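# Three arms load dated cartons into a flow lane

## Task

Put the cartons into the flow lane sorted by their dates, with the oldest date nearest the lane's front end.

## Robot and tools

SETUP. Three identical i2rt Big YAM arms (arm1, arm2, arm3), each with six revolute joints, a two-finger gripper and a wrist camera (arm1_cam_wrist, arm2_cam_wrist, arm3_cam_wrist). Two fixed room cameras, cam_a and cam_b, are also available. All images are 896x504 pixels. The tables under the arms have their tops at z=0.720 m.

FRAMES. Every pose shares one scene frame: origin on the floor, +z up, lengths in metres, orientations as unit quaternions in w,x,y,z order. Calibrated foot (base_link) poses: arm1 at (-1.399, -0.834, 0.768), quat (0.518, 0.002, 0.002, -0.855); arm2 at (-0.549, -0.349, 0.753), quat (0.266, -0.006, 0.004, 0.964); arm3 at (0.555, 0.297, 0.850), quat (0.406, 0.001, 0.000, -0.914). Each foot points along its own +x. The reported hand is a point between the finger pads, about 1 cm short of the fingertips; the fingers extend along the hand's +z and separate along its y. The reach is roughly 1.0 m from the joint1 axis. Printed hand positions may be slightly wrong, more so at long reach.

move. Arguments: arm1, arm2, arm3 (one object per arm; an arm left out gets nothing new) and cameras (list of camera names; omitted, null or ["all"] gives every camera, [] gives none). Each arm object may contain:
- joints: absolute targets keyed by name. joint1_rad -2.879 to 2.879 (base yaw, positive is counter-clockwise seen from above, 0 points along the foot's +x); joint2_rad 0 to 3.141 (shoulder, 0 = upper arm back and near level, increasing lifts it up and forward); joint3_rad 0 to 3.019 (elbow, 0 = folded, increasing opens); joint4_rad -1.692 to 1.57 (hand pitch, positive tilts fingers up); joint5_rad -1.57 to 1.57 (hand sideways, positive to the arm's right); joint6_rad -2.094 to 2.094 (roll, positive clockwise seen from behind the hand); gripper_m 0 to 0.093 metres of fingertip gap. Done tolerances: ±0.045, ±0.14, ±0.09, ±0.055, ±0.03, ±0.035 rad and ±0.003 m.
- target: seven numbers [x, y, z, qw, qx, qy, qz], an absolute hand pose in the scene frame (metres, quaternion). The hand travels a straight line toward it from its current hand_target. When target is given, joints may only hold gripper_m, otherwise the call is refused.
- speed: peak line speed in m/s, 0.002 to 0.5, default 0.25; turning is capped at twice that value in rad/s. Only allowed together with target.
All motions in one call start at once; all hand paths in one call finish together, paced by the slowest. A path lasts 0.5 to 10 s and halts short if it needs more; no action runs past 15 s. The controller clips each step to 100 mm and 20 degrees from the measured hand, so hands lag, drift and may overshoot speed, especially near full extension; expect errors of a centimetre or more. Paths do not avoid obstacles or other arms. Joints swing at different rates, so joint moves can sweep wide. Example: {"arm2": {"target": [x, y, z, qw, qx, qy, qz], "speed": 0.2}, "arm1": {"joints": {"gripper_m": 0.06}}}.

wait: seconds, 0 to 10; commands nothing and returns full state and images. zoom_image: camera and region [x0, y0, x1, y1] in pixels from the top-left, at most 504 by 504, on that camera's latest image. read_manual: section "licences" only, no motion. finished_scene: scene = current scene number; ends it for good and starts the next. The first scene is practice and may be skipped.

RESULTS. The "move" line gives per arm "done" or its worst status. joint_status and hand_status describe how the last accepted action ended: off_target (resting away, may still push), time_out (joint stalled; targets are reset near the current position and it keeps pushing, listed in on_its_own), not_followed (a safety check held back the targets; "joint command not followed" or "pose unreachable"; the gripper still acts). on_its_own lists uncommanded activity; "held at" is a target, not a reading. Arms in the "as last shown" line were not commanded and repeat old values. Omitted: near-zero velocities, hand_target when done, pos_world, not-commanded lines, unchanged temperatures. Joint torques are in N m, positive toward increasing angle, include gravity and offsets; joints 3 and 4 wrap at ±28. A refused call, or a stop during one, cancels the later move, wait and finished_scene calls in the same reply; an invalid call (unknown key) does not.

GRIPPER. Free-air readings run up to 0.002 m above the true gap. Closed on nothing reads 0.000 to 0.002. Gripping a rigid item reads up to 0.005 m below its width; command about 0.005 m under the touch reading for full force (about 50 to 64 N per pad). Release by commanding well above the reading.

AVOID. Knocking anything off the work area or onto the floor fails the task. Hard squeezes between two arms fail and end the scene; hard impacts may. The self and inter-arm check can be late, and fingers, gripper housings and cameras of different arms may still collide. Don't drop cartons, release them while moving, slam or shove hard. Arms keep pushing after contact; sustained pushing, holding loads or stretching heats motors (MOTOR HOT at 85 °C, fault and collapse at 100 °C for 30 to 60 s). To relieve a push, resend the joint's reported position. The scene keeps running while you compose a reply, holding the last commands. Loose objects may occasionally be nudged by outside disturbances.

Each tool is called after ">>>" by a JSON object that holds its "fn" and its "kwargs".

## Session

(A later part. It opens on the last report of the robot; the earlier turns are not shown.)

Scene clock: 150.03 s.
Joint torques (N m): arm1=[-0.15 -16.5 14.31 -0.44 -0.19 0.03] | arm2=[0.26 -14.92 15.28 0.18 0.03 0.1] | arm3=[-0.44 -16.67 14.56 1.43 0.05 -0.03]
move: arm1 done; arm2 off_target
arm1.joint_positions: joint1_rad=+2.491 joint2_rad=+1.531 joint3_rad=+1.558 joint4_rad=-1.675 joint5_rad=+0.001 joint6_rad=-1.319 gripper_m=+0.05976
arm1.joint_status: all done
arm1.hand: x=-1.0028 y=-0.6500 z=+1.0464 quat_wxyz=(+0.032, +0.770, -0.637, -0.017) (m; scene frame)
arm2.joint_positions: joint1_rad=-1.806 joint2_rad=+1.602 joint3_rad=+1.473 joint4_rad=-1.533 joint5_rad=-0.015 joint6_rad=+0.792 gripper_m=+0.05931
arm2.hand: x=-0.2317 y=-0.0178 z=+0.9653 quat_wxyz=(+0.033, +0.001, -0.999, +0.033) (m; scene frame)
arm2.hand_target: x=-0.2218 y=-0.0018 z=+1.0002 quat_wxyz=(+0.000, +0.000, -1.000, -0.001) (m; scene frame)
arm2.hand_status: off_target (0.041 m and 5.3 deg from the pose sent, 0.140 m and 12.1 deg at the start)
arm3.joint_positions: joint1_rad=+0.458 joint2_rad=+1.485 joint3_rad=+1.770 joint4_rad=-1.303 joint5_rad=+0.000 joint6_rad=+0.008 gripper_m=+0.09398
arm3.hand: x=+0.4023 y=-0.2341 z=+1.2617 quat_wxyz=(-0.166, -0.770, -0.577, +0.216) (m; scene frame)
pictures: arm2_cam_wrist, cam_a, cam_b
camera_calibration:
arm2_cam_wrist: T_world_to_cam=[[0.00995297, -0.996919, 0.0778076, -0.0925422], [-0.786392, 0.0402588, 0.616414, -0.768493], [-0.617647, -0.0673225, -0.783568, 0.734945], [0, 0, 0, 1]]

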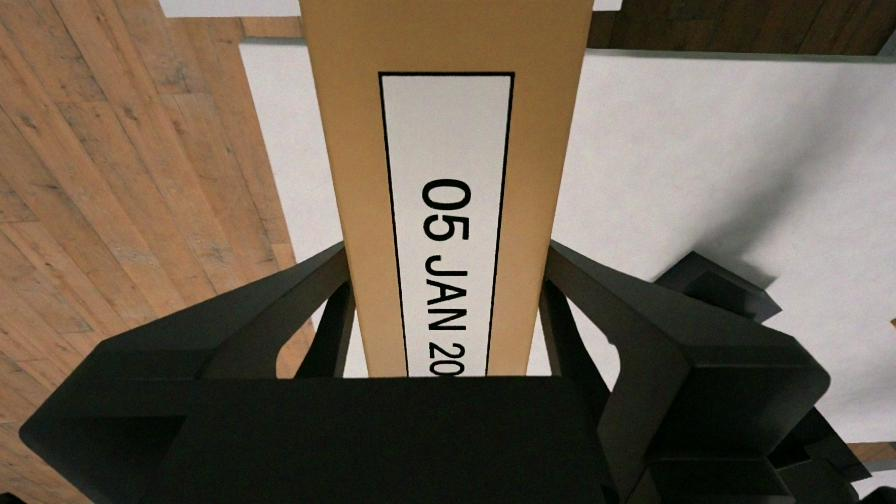

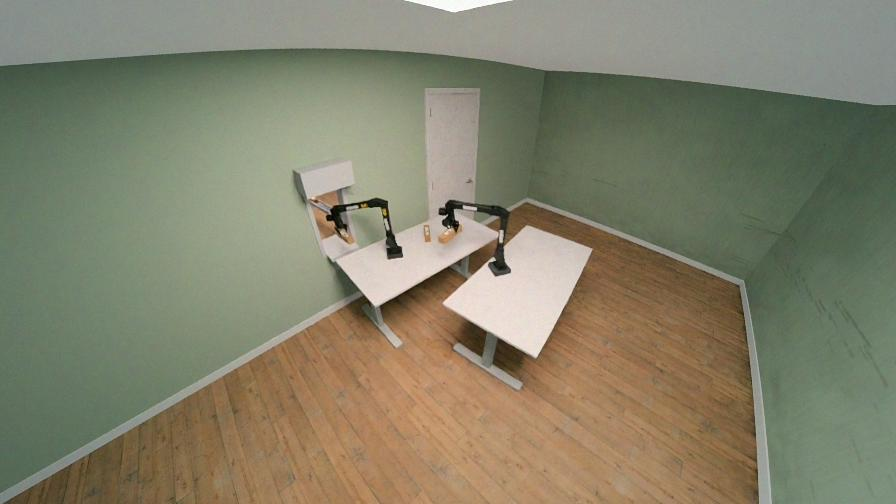

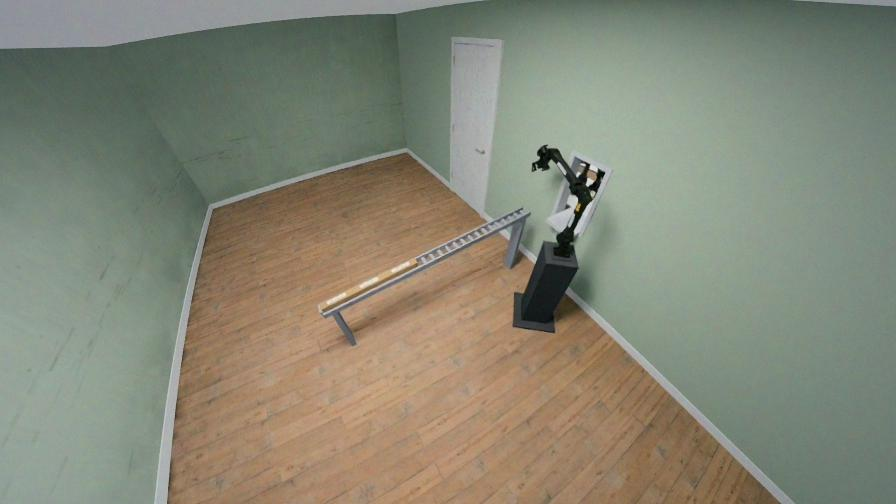

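>>> {"fn": "move", "kwargs": {"arm1": {"target":[-0.865,-0.575,0.86,0,-0.707,0.707,0]}, "arm2": {"target":[-0.01,0.03,0.95,0,0,1,0]}}}

>>> {"fn": "zoom_image", "kwargs": {"camera": "cam_b", "region": [520, 140, 640, 250]}}

>>> {"fn": "zoom_image", "kwargs": {"camera": "cam_a", "region": [280, 150, 420, 280]}}

Scene clock: 156.10 s.
Joint torques (N m): arm1=[1.9 -24.29 12.82 0.12 -0.11 0.09] | arm2=[-0.67 -21.19 16.58 -0.42 -0.1 -0.12] | arm3=[-0.38 -16.73 14.56 1.37 0.04 -0.01]
Heat: arm1: hottest joint3_rad 45 °C; arm2: hottest joint3_rad 45 °C; arm3: hottest joint3_rad 47 °C.
move: arm1 off_target; arm2 off_target
arm1.joint_positions: joint1_rad=+2.491 joint2_rad=+2.001 joint3_rad=+1.575 joint4_rad=-1.266 joint5_rad=+0.004 joint6_rad=-1.124 gripper_m=+0.05976
arm1.hand: x=-0.8916 y=-0.5973 z=+0.8146 quat_wxyz=(+0.055, +0.703, -0.709, -0.019) (m; scene frame)
arm1.hand_target: x=-0.8682 y=-0.5765 z=+0.8612 quat_wxyz=(-0.001, +0.707, -0.707, +0.000) (m; scene frame)
arm1.hand_status: off_target (0.057 m and 6.7 deg from the pose sent, 0.244 m and 11.5 deg at the start)
arm2.joint_positions: joint1_rad=-1.993 joint2_rad=+2.110 joint3_rad=+2.080 joint4_rad=-1.614 joint5_rad=-0.012 joint6_rad=+0.617 gripper_m=+0.05931
arm2.hand: x=-0.0277 y=+0.0195 z=+0.9174 quat_wxyz=(+0.029, -0.004, -0.999, +0.022) (m; scene frame)
arm2.hand_target: x=-0.0124 y=+0.0284 z=+0.9502 quat_wxyz=(-0.001, +0.000, -1.000, +0.000) (m; scene frame)
arm2.hand_status: off_target (0.039 m and 4.2 deg from the pose sent, 0.227 m and 5.3 deg at the start)
arm3: as last shown
pictures: arm1_cam_wrist, arm2_cam_wrist, arm3_cam_wrist, cam_a, cam_b
camera_calibration:
arm1_cam_wrist: T_world_to_cam=[[0.991591, -0.0073255, -0.129205, 0.988304], [0.0804434, -0.747185, 0.65973, -0.914191], [-0.101373, -0.664576, -0.740313, 0.239223], [0, 0, 0, 1]]
arm2_cam_wrist: T_world_to_cam=[[-0.00202899, -0.998385, 0.0567707, -0.0346524], [-0.790514, 0.0363702, 0.611363, -0.575447], [-0.612441, -0.0436376, -0.789311, 0.830918], [0, 0, 0, 1]]
arm3_cam_wrist: T_world_to_cam=[[-0.956517, 0.291188, -0.0168559, 0.475098], [0.288767, 0.953538, 0.0859003, 0.000533267], [0.0410858, 0.0772978, -0.996161, 1.3814], [0, 0, 0, 1]]

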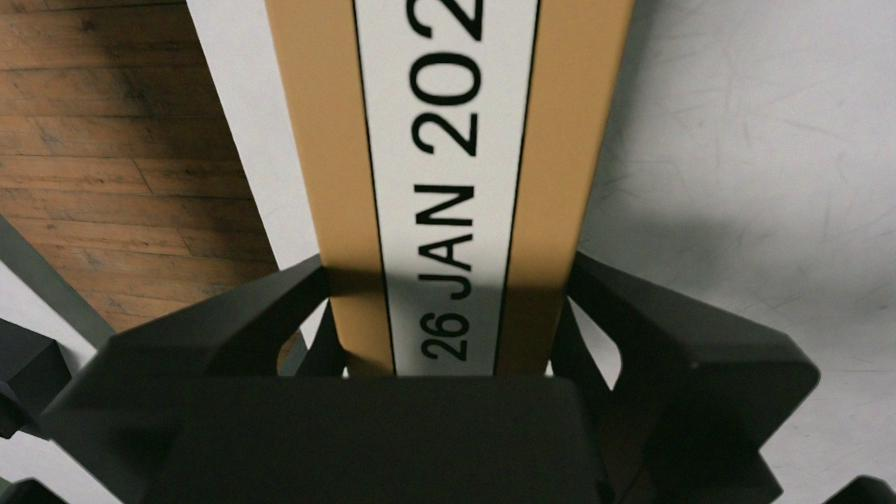

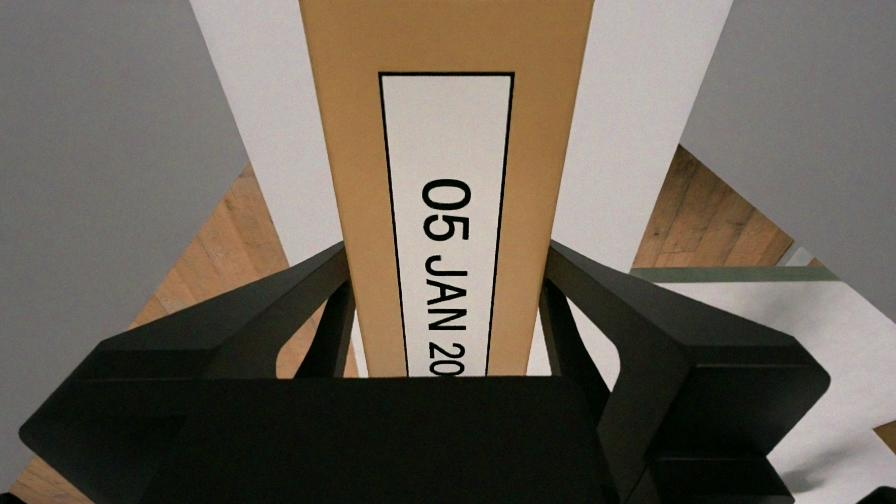

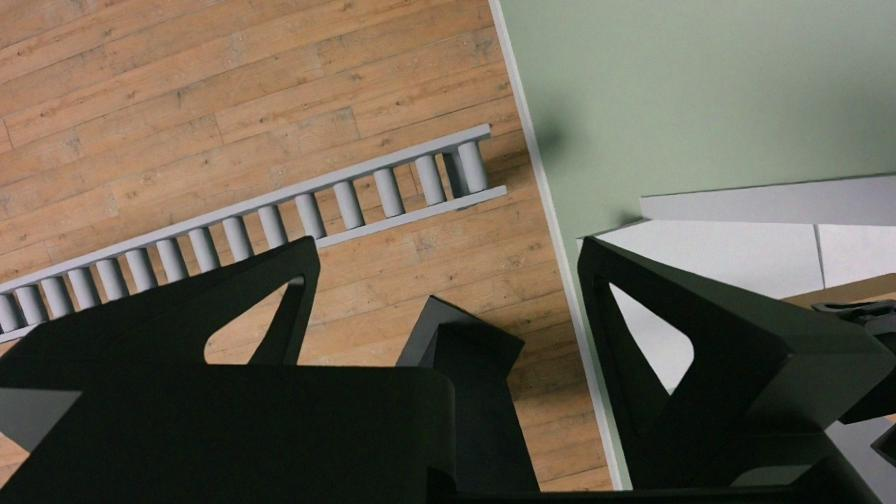

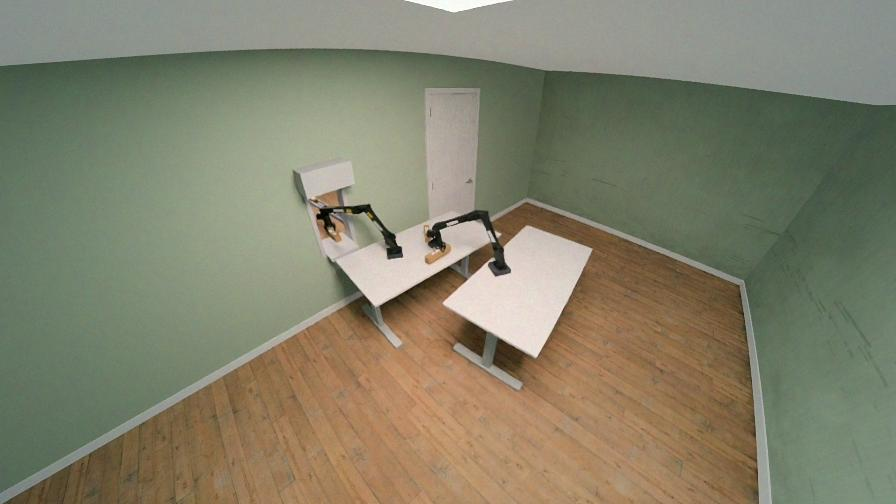

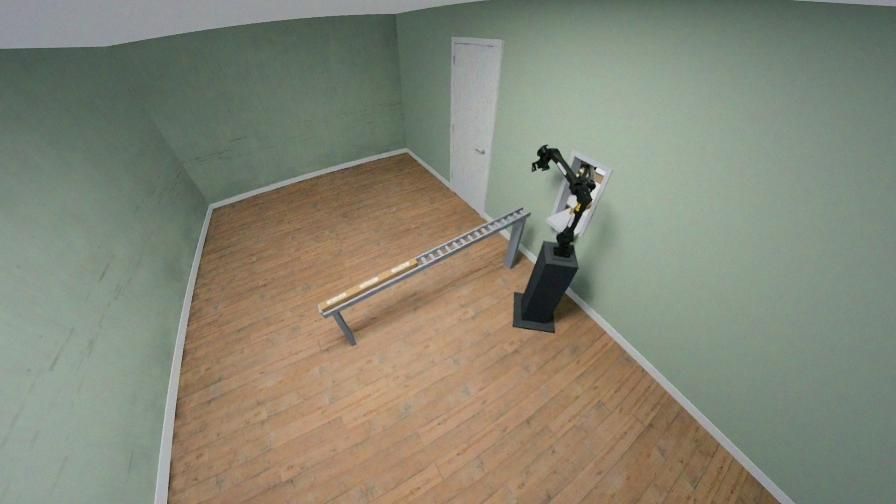

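Scaled by 4.200 from the camera's 896x504 image, which has a finer 1280x720 frame.

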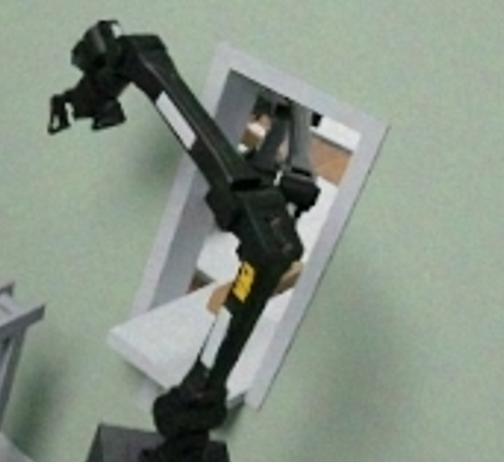

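Scaled by 3.600 from the camera's 896x504 image, which has a finer 1280x720 frame.

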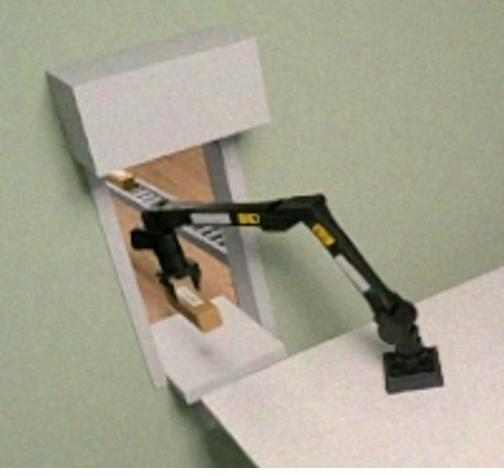

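>>> {"fn": "move", "kwargs": {"arm1": {"target":[-0.865,-0.575,0.79,0,-0.707,0.707,0],"speed":0.12}, "arm2": {"target":[0.015,0.03,0.895,0,0,1,0],"speed":0.12}, "cameras": []}}

>>> {"fn": "move", "kwargs": {"arm1": {"target":[-0.865,-0.575,0.768,0,-0.707,0.707,0],"speed":0.06}, "arm2": {"target":[0.015,0.03,0.875,0,0,1,0],"speed":0.06}, "cameras": ["cam_a"]}}

>>> {"fn": "zoom_image", "kwargs": {"camera": "cam_a", "region": [290, 180, 460, 280]}}

Scene clock: 160.37 s.
move: arm1 off_target; arm2 off_target
arm1.hand_status: off_target (0.017 m and 2.1 deg from the pose sent, 0.043 m and 6.7 deg at the start)
arm2.hand_status: off_target (0.041 m and 4.9 deg from the pose sent, 0.049 m and 4.2 deg at the start)
pictures: none

Scene clock: 161.33 s.
Joint torques (N m): arm1=[1.9 -20.37 7.43 1.2 0.15 0.09] | arm2=[-0.91 -22.18 12.48 0.44 -0.06 -0.12] | arm3=[-0.44 -16.85 14.57 1.37 0.04 -0.02]
move: arm1 off_target; arm2 off_target
arm1.joint_positions: joint1_rad=+2.491 joint2_rad=+2.053 joint3_rad=+1.551 joint4_rad=-1.094 joint5_rad=+0.000 joint6_rad=-1.123 gripper_m=+0.05975
arm1.hand: x=-0.8678 y=-0.5851 z=+0.7751 quat_wxyz=(+0.009, +0.704, -0.710, -0.006) (m; scene frame)
arm1.hand_target: x=-0.8652 y=-0.5751 z=+0.7683 quat_wxyz=(+0.000, +0.707, -0.707, +0.000) (m; scene frame)
arm1.hand_status: off_target (0.013 m and 1.3 deg from the pose sent, 0.016 m and 2.1 deg at the start)
arm2.joint_positions: joint1_rad=-2.008 joint2_rad=+2.198 joint3_rad=+2.080 joint4_rad=-1.497 joint5_rad=-0.012 joint6_rad=+0.598 gripper_m=+0.05931
arm2.hand: x=+0.0026 y=+0.0271 z=+0.8607 quat_wxyz=(+0.017, -0.002, -1.000, +0.013) (m; scene frame)
arm2.hand_target: x=+0.0144 y=+0.0297 z=+0.8752 quat_wxyz=(+0.000, +0.000, -1.000, +0.000) (m; scene frame)
arm2.hand_status: off_target (0.019 m and 2.5 deg from the pose sent, 0.027 m and 4.9 deg at the start)
arm3.joint_positions: joint1_rad=+0.458 joint2_rad=+1.485 joint3_rad=+1.770 joint4_rad=-1.303 joint5_rad=+0.000 joint6_rad=+0.008 gripper_m=+0.09398
arm3.hand: x=+0.4023 y=-0.2341 z=+1.2617 quat_wxyz=(-0.166, -0.770, -0.577, +0.216) (m; scene frame)
pictures: cam_a

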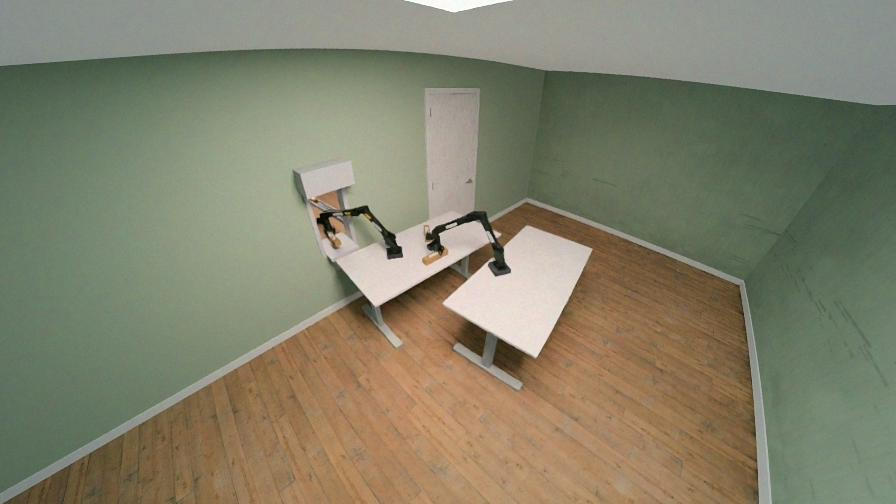

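Scaled by 2.965 from the camera's 896x504 image, which has a finer 1280x720 frame.

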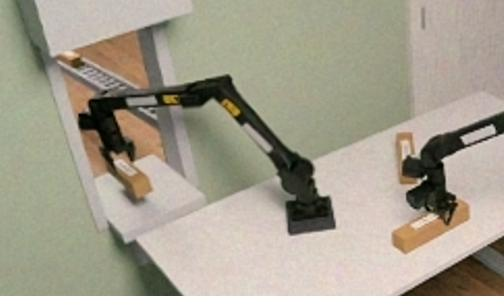

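>>> {"fn": "move", "kwargs": {"arm1": {"joints":{"gripper_m":0.09}}, "arm2": {"target":[0.012,0.03,0.858,0,0,1,0],"speed":0.06}, "cameras": []}}

>>> {"fn": "move", "kwargs": {"arm1": {"target":[-0.9,-0.59,1.0,0,-0.707,0.707,0]}, "arm2": {"joints":{"gripper_m":0.09}}, "cameras": ["arm2_cam_wrist","cam_a"]}}

>>> {"fn": "move", "kwargs": {"arm1": {"joints":{"joint1_rad":0.5}}, "arm2": {"target":[-0.03,0.01,0.98,0,0,1,0]}, "cameras": ["arm2_cam_wrist"]}}

>>> {"fn": "move", "kwargs": {"arm2": {"target":[-0.22,-0.08,1.05,0,0,1,0]}, "arm3": {"joints":{"joint1_rad":-0.35}}}}

Scene clock: 168.00 s.
move: arm1 done; arm2 done
arm1.joint_status: all done
arm2.hand_status: done (0.003 m and 0.5 deg from the pose sent, 0.010 m and 2.5 deg at the start)
pictures: none

Scene clock: 169.97 s.
move: arm1 off_target; arm2 done
arm1.hand_status: off_target (0.026 m and 2.6 deg from the pose sent, 0.231 m and 0.6 deg at the start)
arm2.joint_status: all done
pictures: arm2_cam_wrist, cam_a
camera_calibration:
arm2_cam_wrist: T_world_to_cam=[[0.00110644, -0.99988, 0.0154784, 0.0168593], [-0.824472, 0.00784714, 0.565849, -0.471176], [-0.565902, -0.0133876, -0.824364, 0.838334], [0, 0, 0, 1]]

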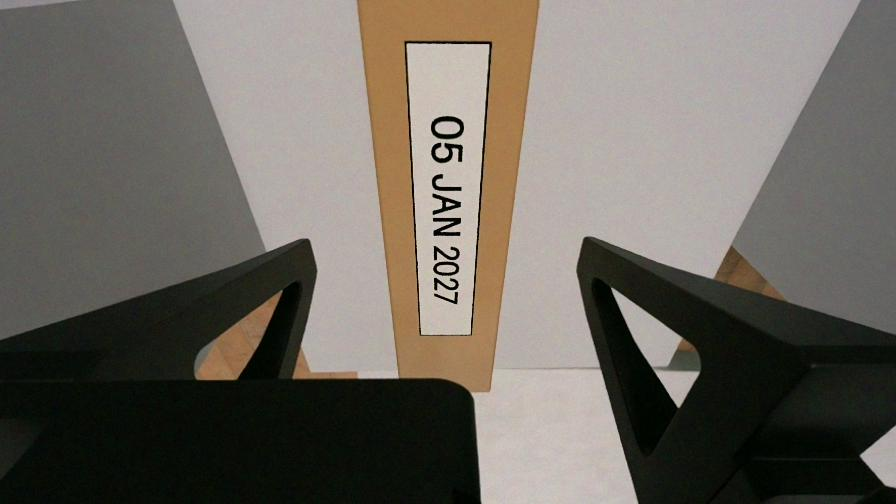

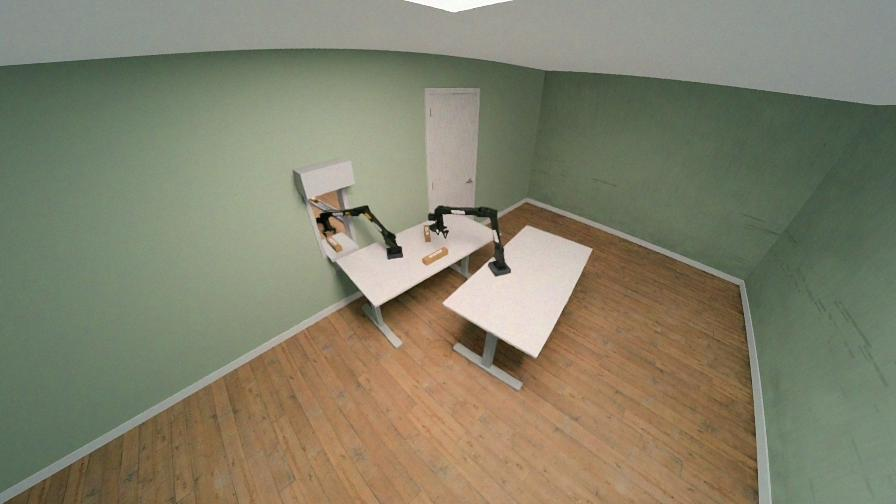

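Scene clock: 172.80 s.
move: arm1 done; arm2 done
arm1.joint_status: all done
arm2.hand_status: done (0.009 m and 0.6 deg from the pose sent, 0.128 m and 0.3 deg at the start)
pictures: arm2_cam_wrist
camera_calibration:
arm2_cam_wrist: T_world_to_cam=[[0.00110348, -0.999813, 0.0193143, -0.0175063], [-0.821238, 0.0101144, 0.570496, -0.579467], [-0.570585, -0.0164911, -0.821073, 0.905217], [0, 0, 0, 1]]

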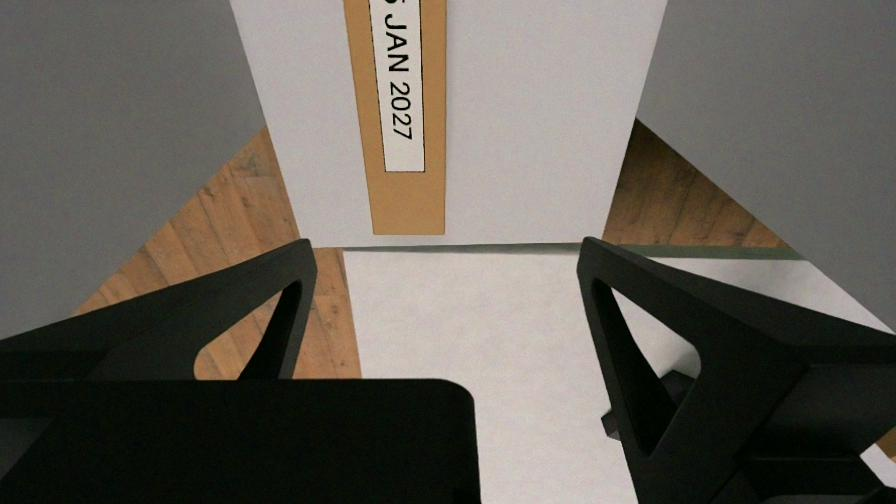

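Scene clock: 175.63 s.
Joint torques (N m): arm1=[1.2 -19.31 12.6 -0.32 -0.07 0.1] | arm2=[0.5 -10.29 8.51 0.02 -0.01 0.09] | arm3=[-7.53 -13.51 14.46 1.85 0.66 1.01]
move: arm2 off_target; arm3 time_out
arm1.joint_positions: joint1_rad=+0.495 joint2_rad=+1.801 joint3_rad=+1.727 joint4_rad=-1.544 joint5_rad=+0.004 joint6_rad=-1.119 gripper_m=+0.08996
arm1.hand: x=-1.3930 y=-1.3788 z=+0.9746 quat_wxyz=(+0.007, -0.217, -0.976, -0.025) (m; scene frame)
arm2.joint_positions: joint1_rad=-1.942 joint2_rad=+1.444 joint3_rad=+1.544 joint4_rad=-1.637 joint5_rad=-0.013 joint6_rad=+0.659 gripper_m=+0.08995
arm2.hand: x=-0.2135 y=-0.0806 z=+1.0602 quat_wxyz=(-0.014, +0.001, -1.000, -0.010) (m; scene frame)
arm2.hand_target: x=-0.2199 y=-0.0801 z=+1.0502 quat_wxyz=(+0.000, +0.000, -1.000, +0.000) (m; scene frame)
arm2.hand_status: off_target (0.012 m and 1.9 deg from the pose sent, 0.214 m and 0.6 deg at the start)
arm3.joint_positions: joint1_rad=-0.257 joint2_rad=+1.457 joint3_rad=+1.772 joint4_rad=-1.314 joint5_rad=-0.018 joint6_rad=-0.089 gripper_m=+0.09398
arm3.joint_status: joint1_rad time_out (moved -0.714 of -0.808)
arm3.on_its_own: joint1_rad reads -0.257 and still pushes toward -0.350 since a time_out; joint6_rad reads -0.089 and still pushes toward +0.000 since a time_out
arm3.hand: x=+0.1013 y=-0.0019 z=+1.2751 quat_wxyz=(-0.077, -0.906, -0.317, +0.270) (m; scene frame)
pictures: arm1_cam_wrist, arm2_cam_wrist, arm3_cam_wrist, cam_a, cam_b
camera_calibration:
arm1_cam_wrist: T_world_to_cam=[[-0.420711, -0.904432, -0.070745, -1.76082], [-0.711749, 0.280714, 0.643905, -1.23421], [-0.562509, 0.32125, -0.761828, 0.5254], [0, 0, 0, 1]]
arm2_cam_wrist: T_world_to_cam=[[0.00609052, -0.999962, -0.0062107, -0.0746696], [-0.839904, -0.00848613, 0.542669, -0.747332], [-0.542701, 0.00191126, -0.839923, 0.897704], [0, 0, 0, 1]]
arm3_cam_wrist: T_world_to_cam=[[-0.606601, 0.794718, 0.0214066, 0.0365801], [0.793928, 0.604156, 0.0683727, -0.164654], [0.0414041, 0.0584702, -0.99743, 1.39077], [0, 0, 0, 1]]

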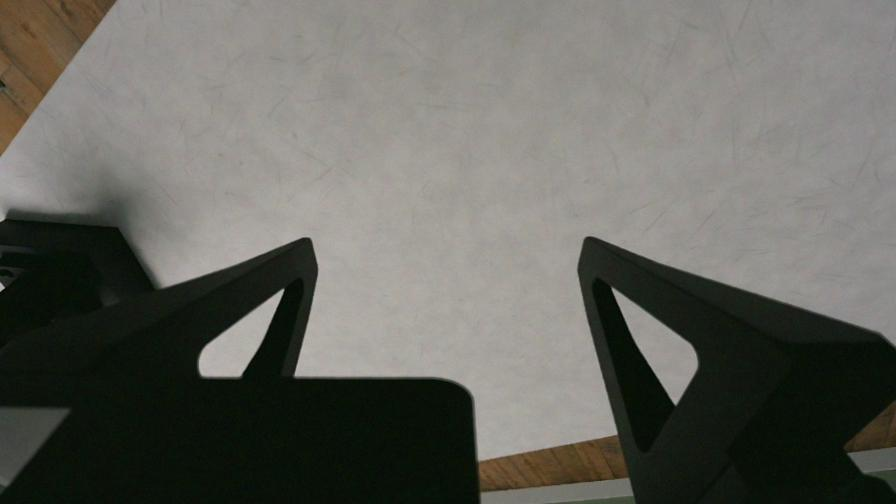

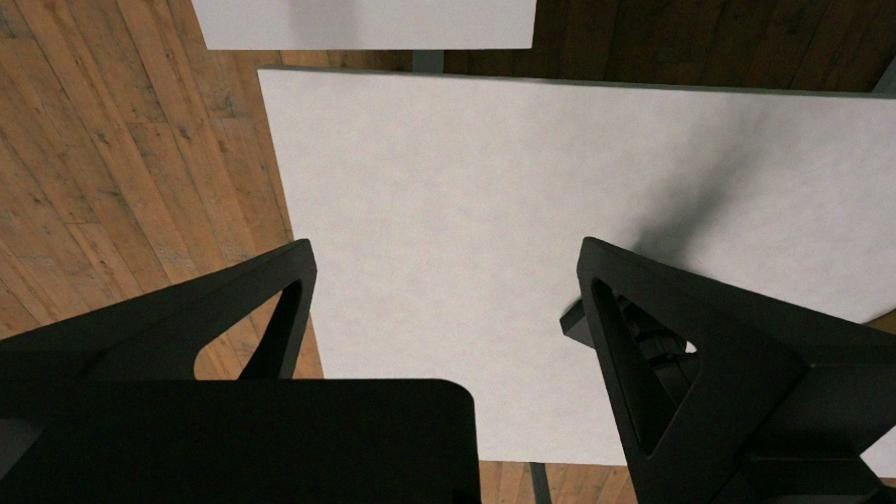

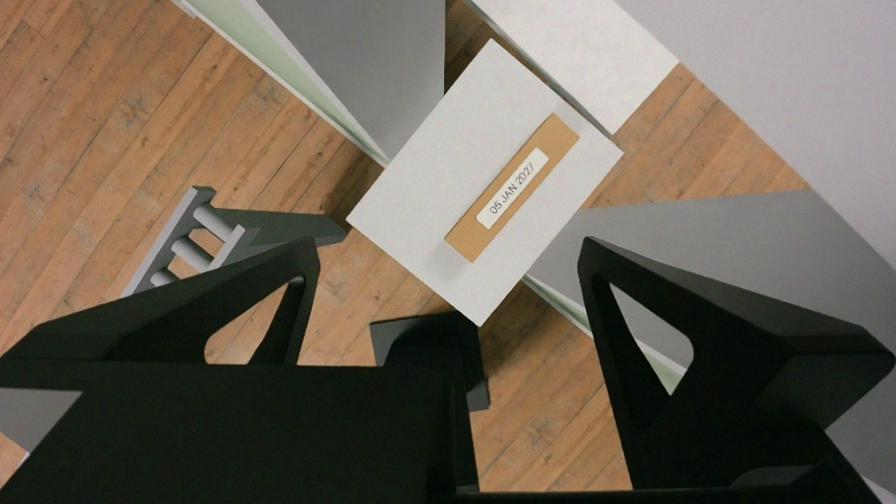

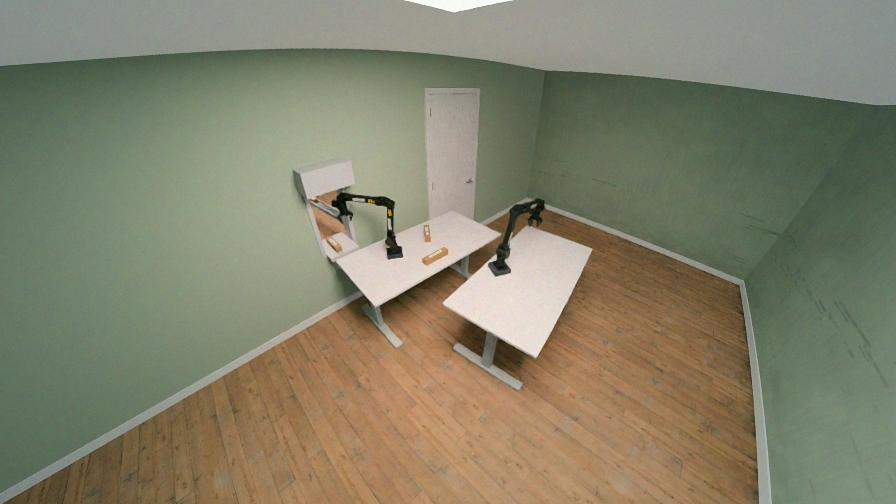

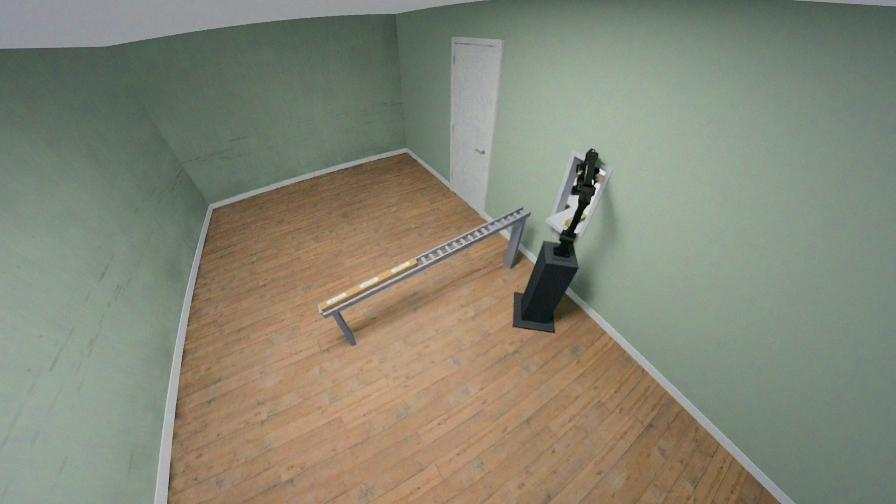

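>>> {"fn": "move", "kwargs": {"arm3": {"joints":{"joint1_rad":0.1,"joint6_rad":0.75}}, "cameras": []}}

>>> {"fn": "move", "kwargs": {"arm2": {"joints":{"joint1_rad":2.157,"joint2_rad":1.57,"joint3_rad":1.5,"joint4_rad":-1.5,"joint6_rad":-0.88}}, "arm3": {"joints":{"joint1_rad":0.0,"joint2_rad":1.6,"joint3_rad":1.27,"joint4_rad":-1.24,"joint6_rad":0.75}}, "cameras": ["arm2_cam_wrist"]}}

>>> {"fn": "move", "kwargs": {"arm3": {"target":[0.09,0.04,0.99,0,1,0,0]}, "cameras": ["arm3_cam_wrist","cam_b"]}}

Scene clock: 187.33 s.
move: arm3 done
arm3.joint_status: all done
pictures: none

Scene clock: 191.23 s.
move: arm2 done; arm3 done
arm2.joint_status: all done
arm3.joint_status: all done
pictures: arm2_cam_wrist
camera_calibration:
arm2_cam_wrist: T_world_to_cam=[[-0.602562, -0.798004, 0.0104234, -0.982439], [-0.667788, 0.511303, 0.540952, -0.46456], [-0.437012, 0.318997, -0.840989, 0.99415], [0, 0, 0, 1]]

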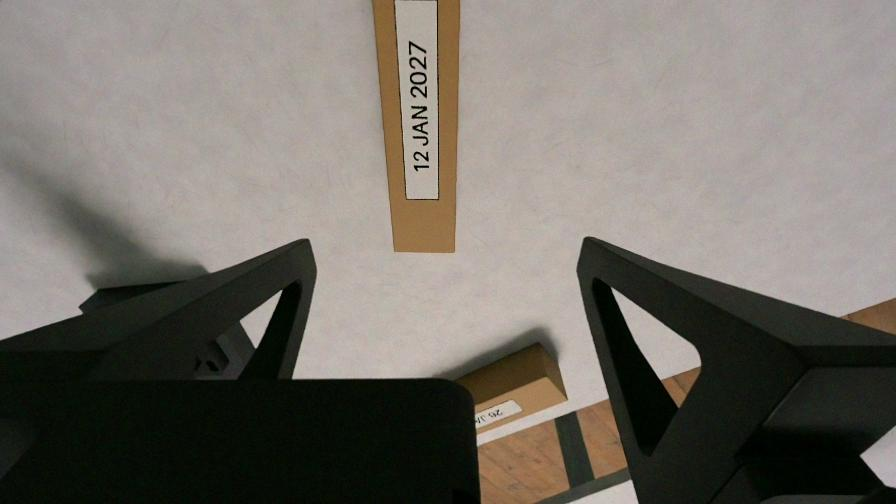

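Scene clock: 192.87 s.
Joint torques (N m): arm1=[1.2 -19.25 12.6 -0.31 -0.07 0.1] | arm2=[-0.09 -13.1 9.01 0.51 -0.08 -0.11] | arm3=[0.5 -19.19 14.54 0.06 0.03 -0.03]
move: arm3 off_target
arm1.joint_positions: joint1_rad=+0.495 joint2_rad=+1.801 joint3_rad=+1.727 joint4_rad=-1.544 joint5_rad=+0.004 joint6_rad=-1.119 gripper_m=+0.08996
arm1.hand: x=-1.3930 y=-1.3788 z=+0.9746 quat_wxyz=(+0.007, -0.217, -0.976, -0.025) (m; scene frame)
arm2.joint_positions: joint1_rad=+2.159 joint2_rad=+1.573 joint3_rad=+1.512 joint4_rad=-1.505 joint5_rad=-0.015 joint6_rad=-0.871 gripper_m=+0.09003
arm2.hand: x=-0.5256 y=-0.8187 z=+0.9986 quat_wxyz=(+0.014, +0.320, +0.947, -0.003) (m; scene frame)
arm3.joint_positions: joint1_rad=-0.328 joint2_rad=+1.738 joint3_rad=+1.451 joint4_rad=-1.288 joint5_rad=+0.002 joint6_rad=+0.517 gripper_m=+0.09398
arm3.hand: x=+0.1021 y=+0.0466 z=+0.9878 quat_wxyz=(+0.002, -1.000, +0.004, -0.002) (m; scene frame)
arm3.hand_target: x=+0.0905 y=+0.0402 z=+0.9898 quat_wxyz=(+0.000, -1.000, +0.000, +0.000) (m; scene frame)
arm3.hand_status: off_target (0.014 m and 0.6 deg from the pose sent, 0.175 m and 5.2 deg at the start)
pictures: arm3_cam_wrist, cam_b
camera_calibration:
arm3_cam_wrist: T_world_to_cam=[[0.0245017, 0.999699, 0.00133905, -0.0494821], [0.800273, -0.0204166, 0.599289, -0.6709], [0.599136, -0.013612, -0.800532, 0.853235], [0, 0, 0, 1]]

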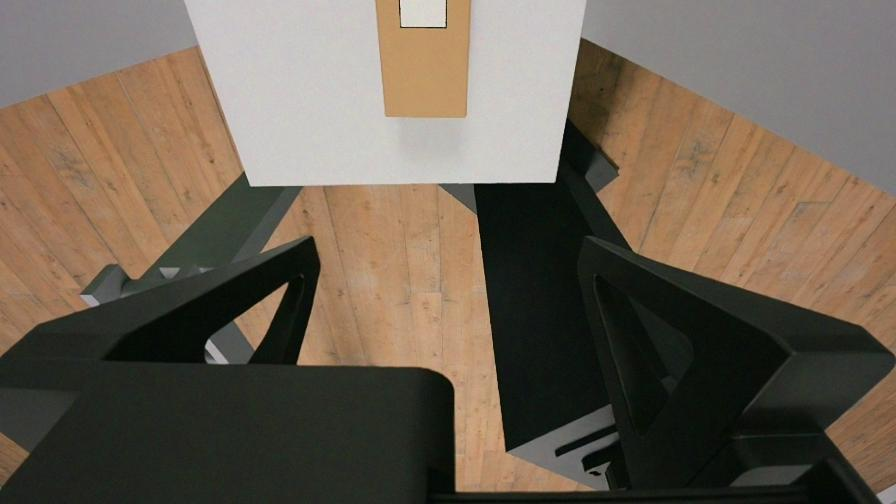

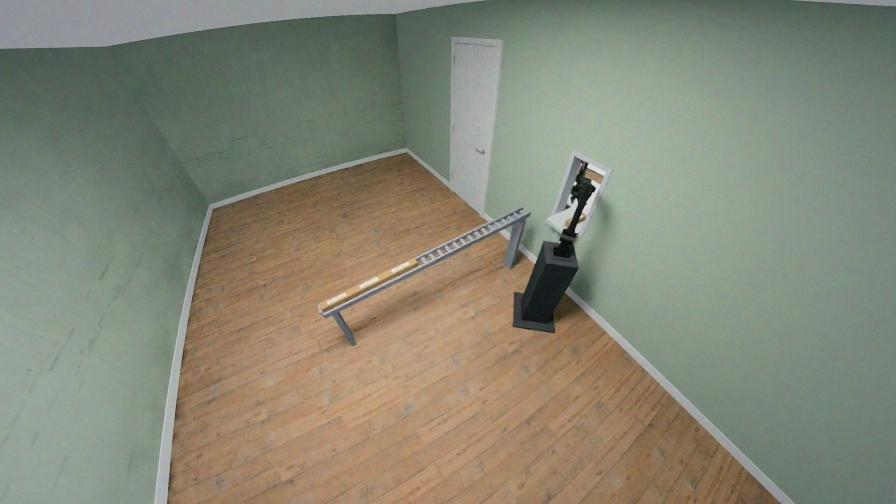

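>>> {"fn": "move", "kwargs": {"arm2": {"target":[-0.512,-0.805,0.88,0,0.32,0.9474,0]}, "arm3": {"target":[-0.012,0.03,0.94,0,1,0,0],"speed":0.15}, "cameras": ["arm3_cam_wrist","arm2_cam_wrist","cam_b"]}}

Scene clock: 200.47 s.
Joint torques (N m): arm1=[1.26 -19.25 12.59 -0.31 -0.07 0.09] | arm2=[0.73 -11.58 8.28 0.76 -0.03 0.1] | arm3=[-0.5 -24.29 14.56 0.03 0.03 -0.03]
move: arm2 off_target; arm3 off_target
arm1: as last shown
arm2.joint_positions: joint1_rad=+2.187 joint2_rad=+1.600 joint3_rad=+1.257 joint4_rad=-1.222 joint5_rad=+0.007 joint6_rad=-0.844 gripper_m=+0.09003
arm2.hand: x=-0.5161 y=-0.8081 z=+0.8912 quat_wxyz=(+0.004, +0.319, +0.948, -0.008) (m; scene frame)
arm2.hand_target: x=-0.5121 y=-0.8047 z=+0.8801 quat_wxyz=(+0.000, +0.320, +0.947, +0.000) (m; scene frame)
arm2.hand_status: off_target (0.012 m and 1.0 deg from the pose sent, 0.120 m and 1.7 deg at the start)
arm3.joint_positions: joint1_rad=-0.387 joint2_rad=+2.017 joint3_rad=+1.744 joint4_rad=-1.297 joint5_rad=+0.002 joint6_rad=+0.451 gripper_m=+0.09398
arm3.hand: x=+0.0007 y=+0.0311 z=+0.9426 quat_wxyz=(+0.001, -1.000, +0.001, -0.001) (m; scene frame)
arm3.hand_target: x=-0.0116 y=+0.0301 z=+0.9400 quat_wxyz=(+0.000, -1.000, +0.000, +0.001) (m; scene frame)
arm3.hand_status: off_target (0.013 m and 0.1 deg from the pose sent, 0.125 m and 0.6 deg at the start)
pictures: arm2_cam_wrist, arm3_cam_wrist, cam_b
camera_calibration:
arm2_cam_wrist: T_world_to_cam=[[-0.60126, -0.798664, 0.0249582, -0.979949], [-0.65635, 0.511454, 0.554634, -0.411741], [-0.455731, 0.317098, -0.83172, 0.885183], [0, 0, 0, 1]]
arm3_cam_wrist: T_world_to_cam=[[0.0168783, 0.999857, -0.000733782, -0.0294866], [0.802525, -0.0131095, 0.596474, -0.560497], [0.596379, -0.0106564, -0.802632, 0.879457], [0, 0, 0, 1]]

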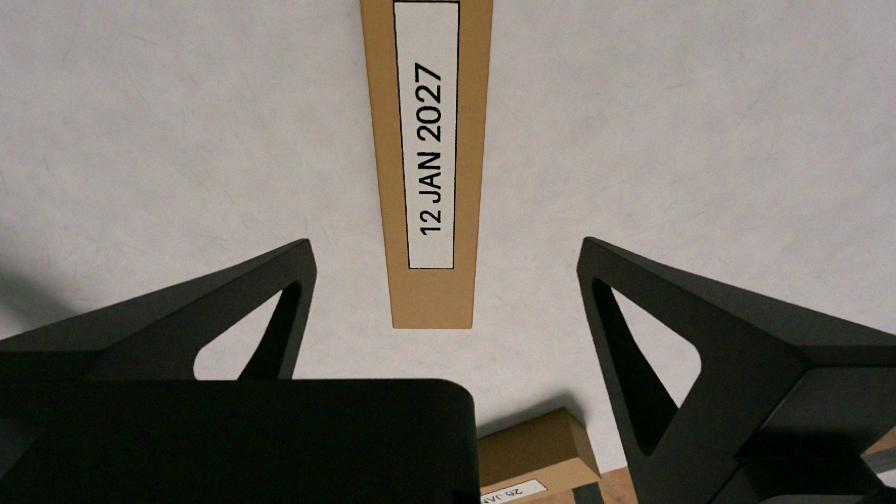

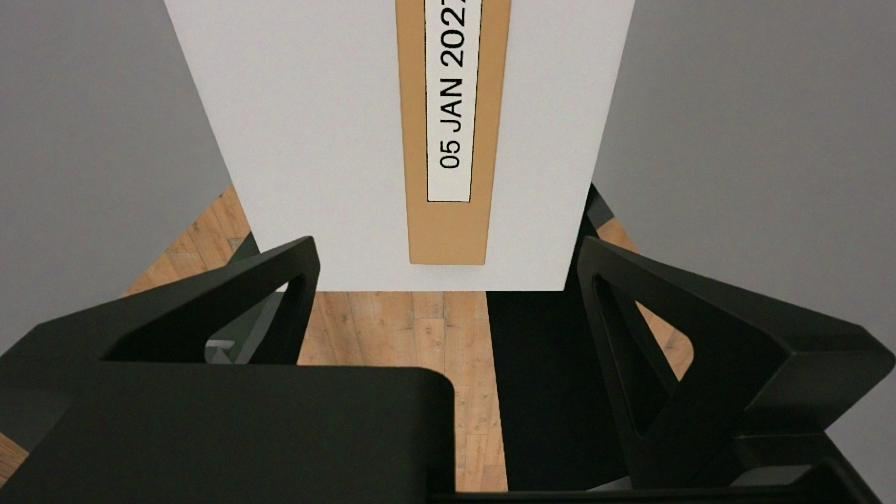

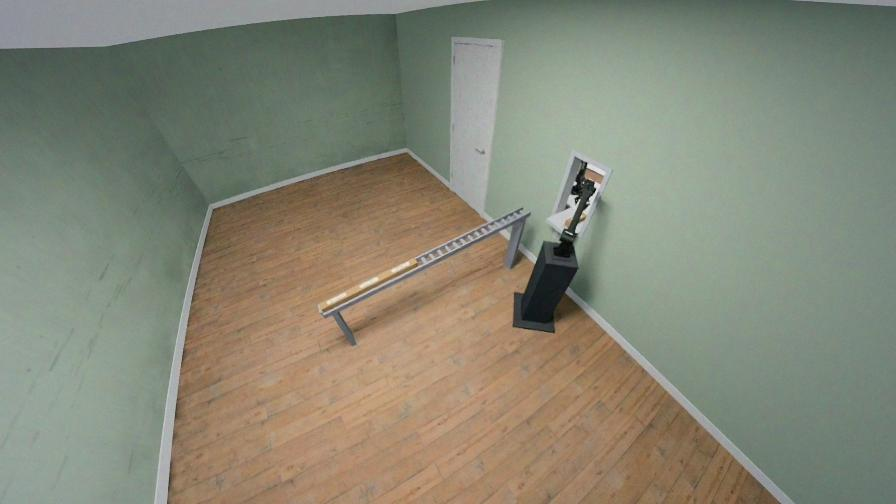

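>>> {"fn": "move", "kwargs": {"arm2": {"target":[-0.508,-0.803,0.764,0,0.32,0.9474,0],"speed":0.15}, "arm3": {"target":[-0.068,0.032,0.935,0,1,0,0],"speed":0.15}, "cameras": ["arm3_cam_wrist","arm2_cam_wrist"]}}

>>> {"fn": "move", "kwargs": {"arm2": {"joints":{"gripper_m":0.047}}, "arm3": {"target":[-0.07,0.032,0.86,0,1,0,0],"speed":0.12}, "cameras": ["arm3_cam_wrist","arm2_cam_wrist"]}}

Scene clock: 213.47 s.
move: arm2 off_target; arm3 off_target
arm2.hand_status: off_target (0.013 m and 1.0 deg from the pose sent, 0.128 m and 1.0 deg at the start)
arm3.hand_status: off_target (0.014 m and 0.2 deg from the pose sent, 0.069 m and 0.2 deg at the start)
pictures: arm2_cam_wrist, arm3_cam_wrist
camera_calibration:
arm2_cam_wrist: T_world_to_cam=[[-0.602175, -0.797974, 0.0249525, -0.975032], [-0.655794, 0.512223, 0.554583, -0.343601], [-0.455324, 0.317592, -0.831755, 0.790718], [0, 0, 0, 1]]
arm3_cam_wrist: T_world_to_cam=[[0.016493, 0.999861, -0.00259698, -0.0273156], [0.804989, -0.0117378, 0.593174, -0.511473], [0.593061, -0.0118737, -0.80507, 0.915098], [0, 0, 0, 1]]

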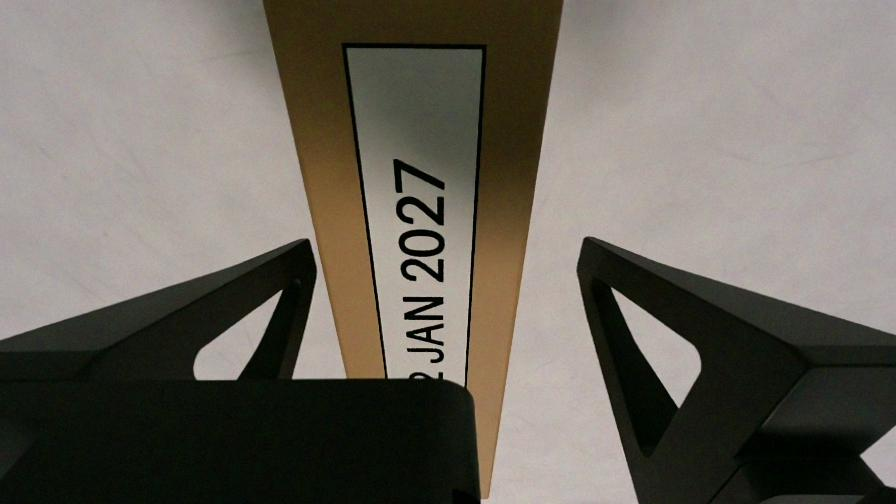

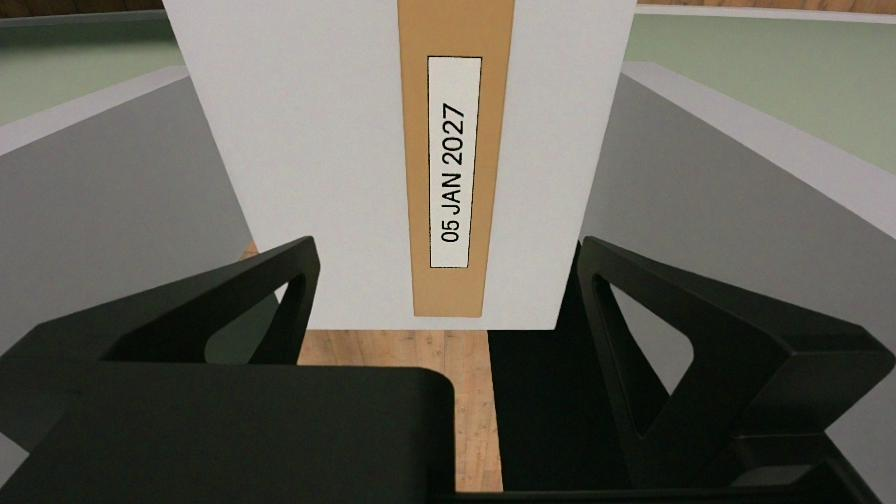

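Scene clock: 214.77 s.
Joint torques (N m): arm1=[1.14 -19.25 12.6 -0.32 -0.07 0.09] | arm2=[0.56 -12.1 7.12 0.76 0.03 0.08] | arm3=[-0.38 -27.81 11.12 0.81 0.01 -0.04]
move: arm2 off_target; arm3 off_target
arm1.joint_positions: joint1_rad=+0.495 joint2_rad=+1.801 joint3_rad=+1.727 joint4_rad=-1.544 joint5_rad=+0.004 joint6_rad=-1.119 gripper_m=+0.08996
arm1.hand: x=-1.3930 y=-1.3788 z=+0.9746 quat_wxyz=(+0.007, -0.217, -0.976, -0.025) (m; scene frame)
arm2.joint_positions: joint1_rad=+2.196 joint2_rad=+1.746 joint3_rad=+1.100 joint4_rad=-0.920 joint5_rad=+0.005 joint6_rad=-0.836 gripper_m=+0.05933
arm2.joint_status: gripper_m off_target (ended at +0.05935, target +0.04700)
arm2.hand: x=-0.5105 y=-0.8080 z=+0.7745 quat_wxyz=(+0.005, +0.319, +0.948, -0.007) (m; scene frame)
arm3.joint_positions: joint1_rad=-0.424 joint2_rad=+2.235 joint3_rad=+1.931 joint4_rad=-1.255 joint5_rad=+0.002 joint6_rad=+0.412 gripper_m=+0.09398
arm3.hand: x=-0.0654 y=+0.0275 z=+0.8757 quat_wxyz=(-0.001, -1.000, +0.000, +0.005) (m; scene frame)
arm3.hand_target: x=-0.0696 y=+0.0322 z=+0.8602 quat_wxyz=(+0.000, -1.000, +0.000, +0.000) (m; scene frame)
arm3.hand_status: off_target (0.017 m and 0.6 deg from the pose sent, 0.083 m and 0.2 deg at the start)
pictures: arm2_cam_wrist, arm3_cam_wrist
camera_calibration:
arm2_cam_wrist: T_world_to_cam=[[-0.60066, -0.799162, 0.0233972, -0.972395], [-0.657586, 0.510472, 0.554074, -0.344379], [-0.454738, 0.317425, -0.832139, 0.791731], [0, 0, 0, 1]]
arm3_cam_wrist: T_world_to_cam=[[0.0153261, 0.999867, -0.00559689, -0.0206587], [0.808924, -0.00910879, 0.587843, -0.459745], [0.587714, -0.0135368, -0.808956, 0.870199], [0, 0, 0, 1]]

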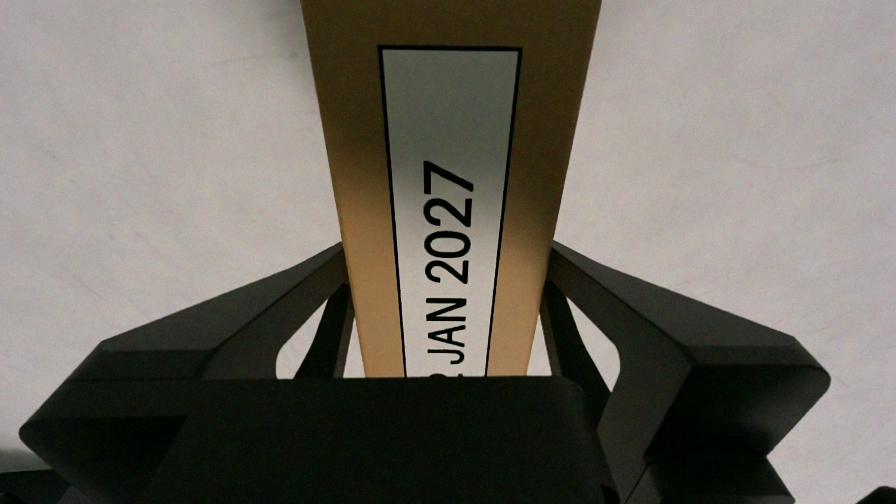

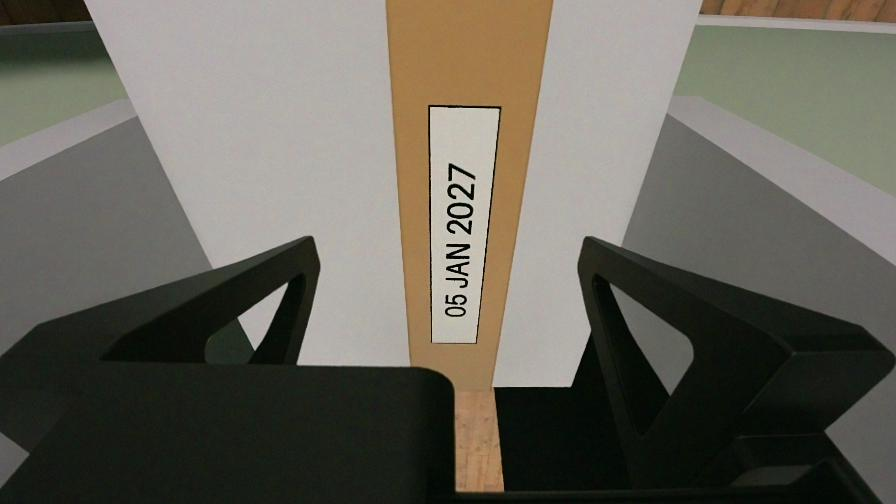

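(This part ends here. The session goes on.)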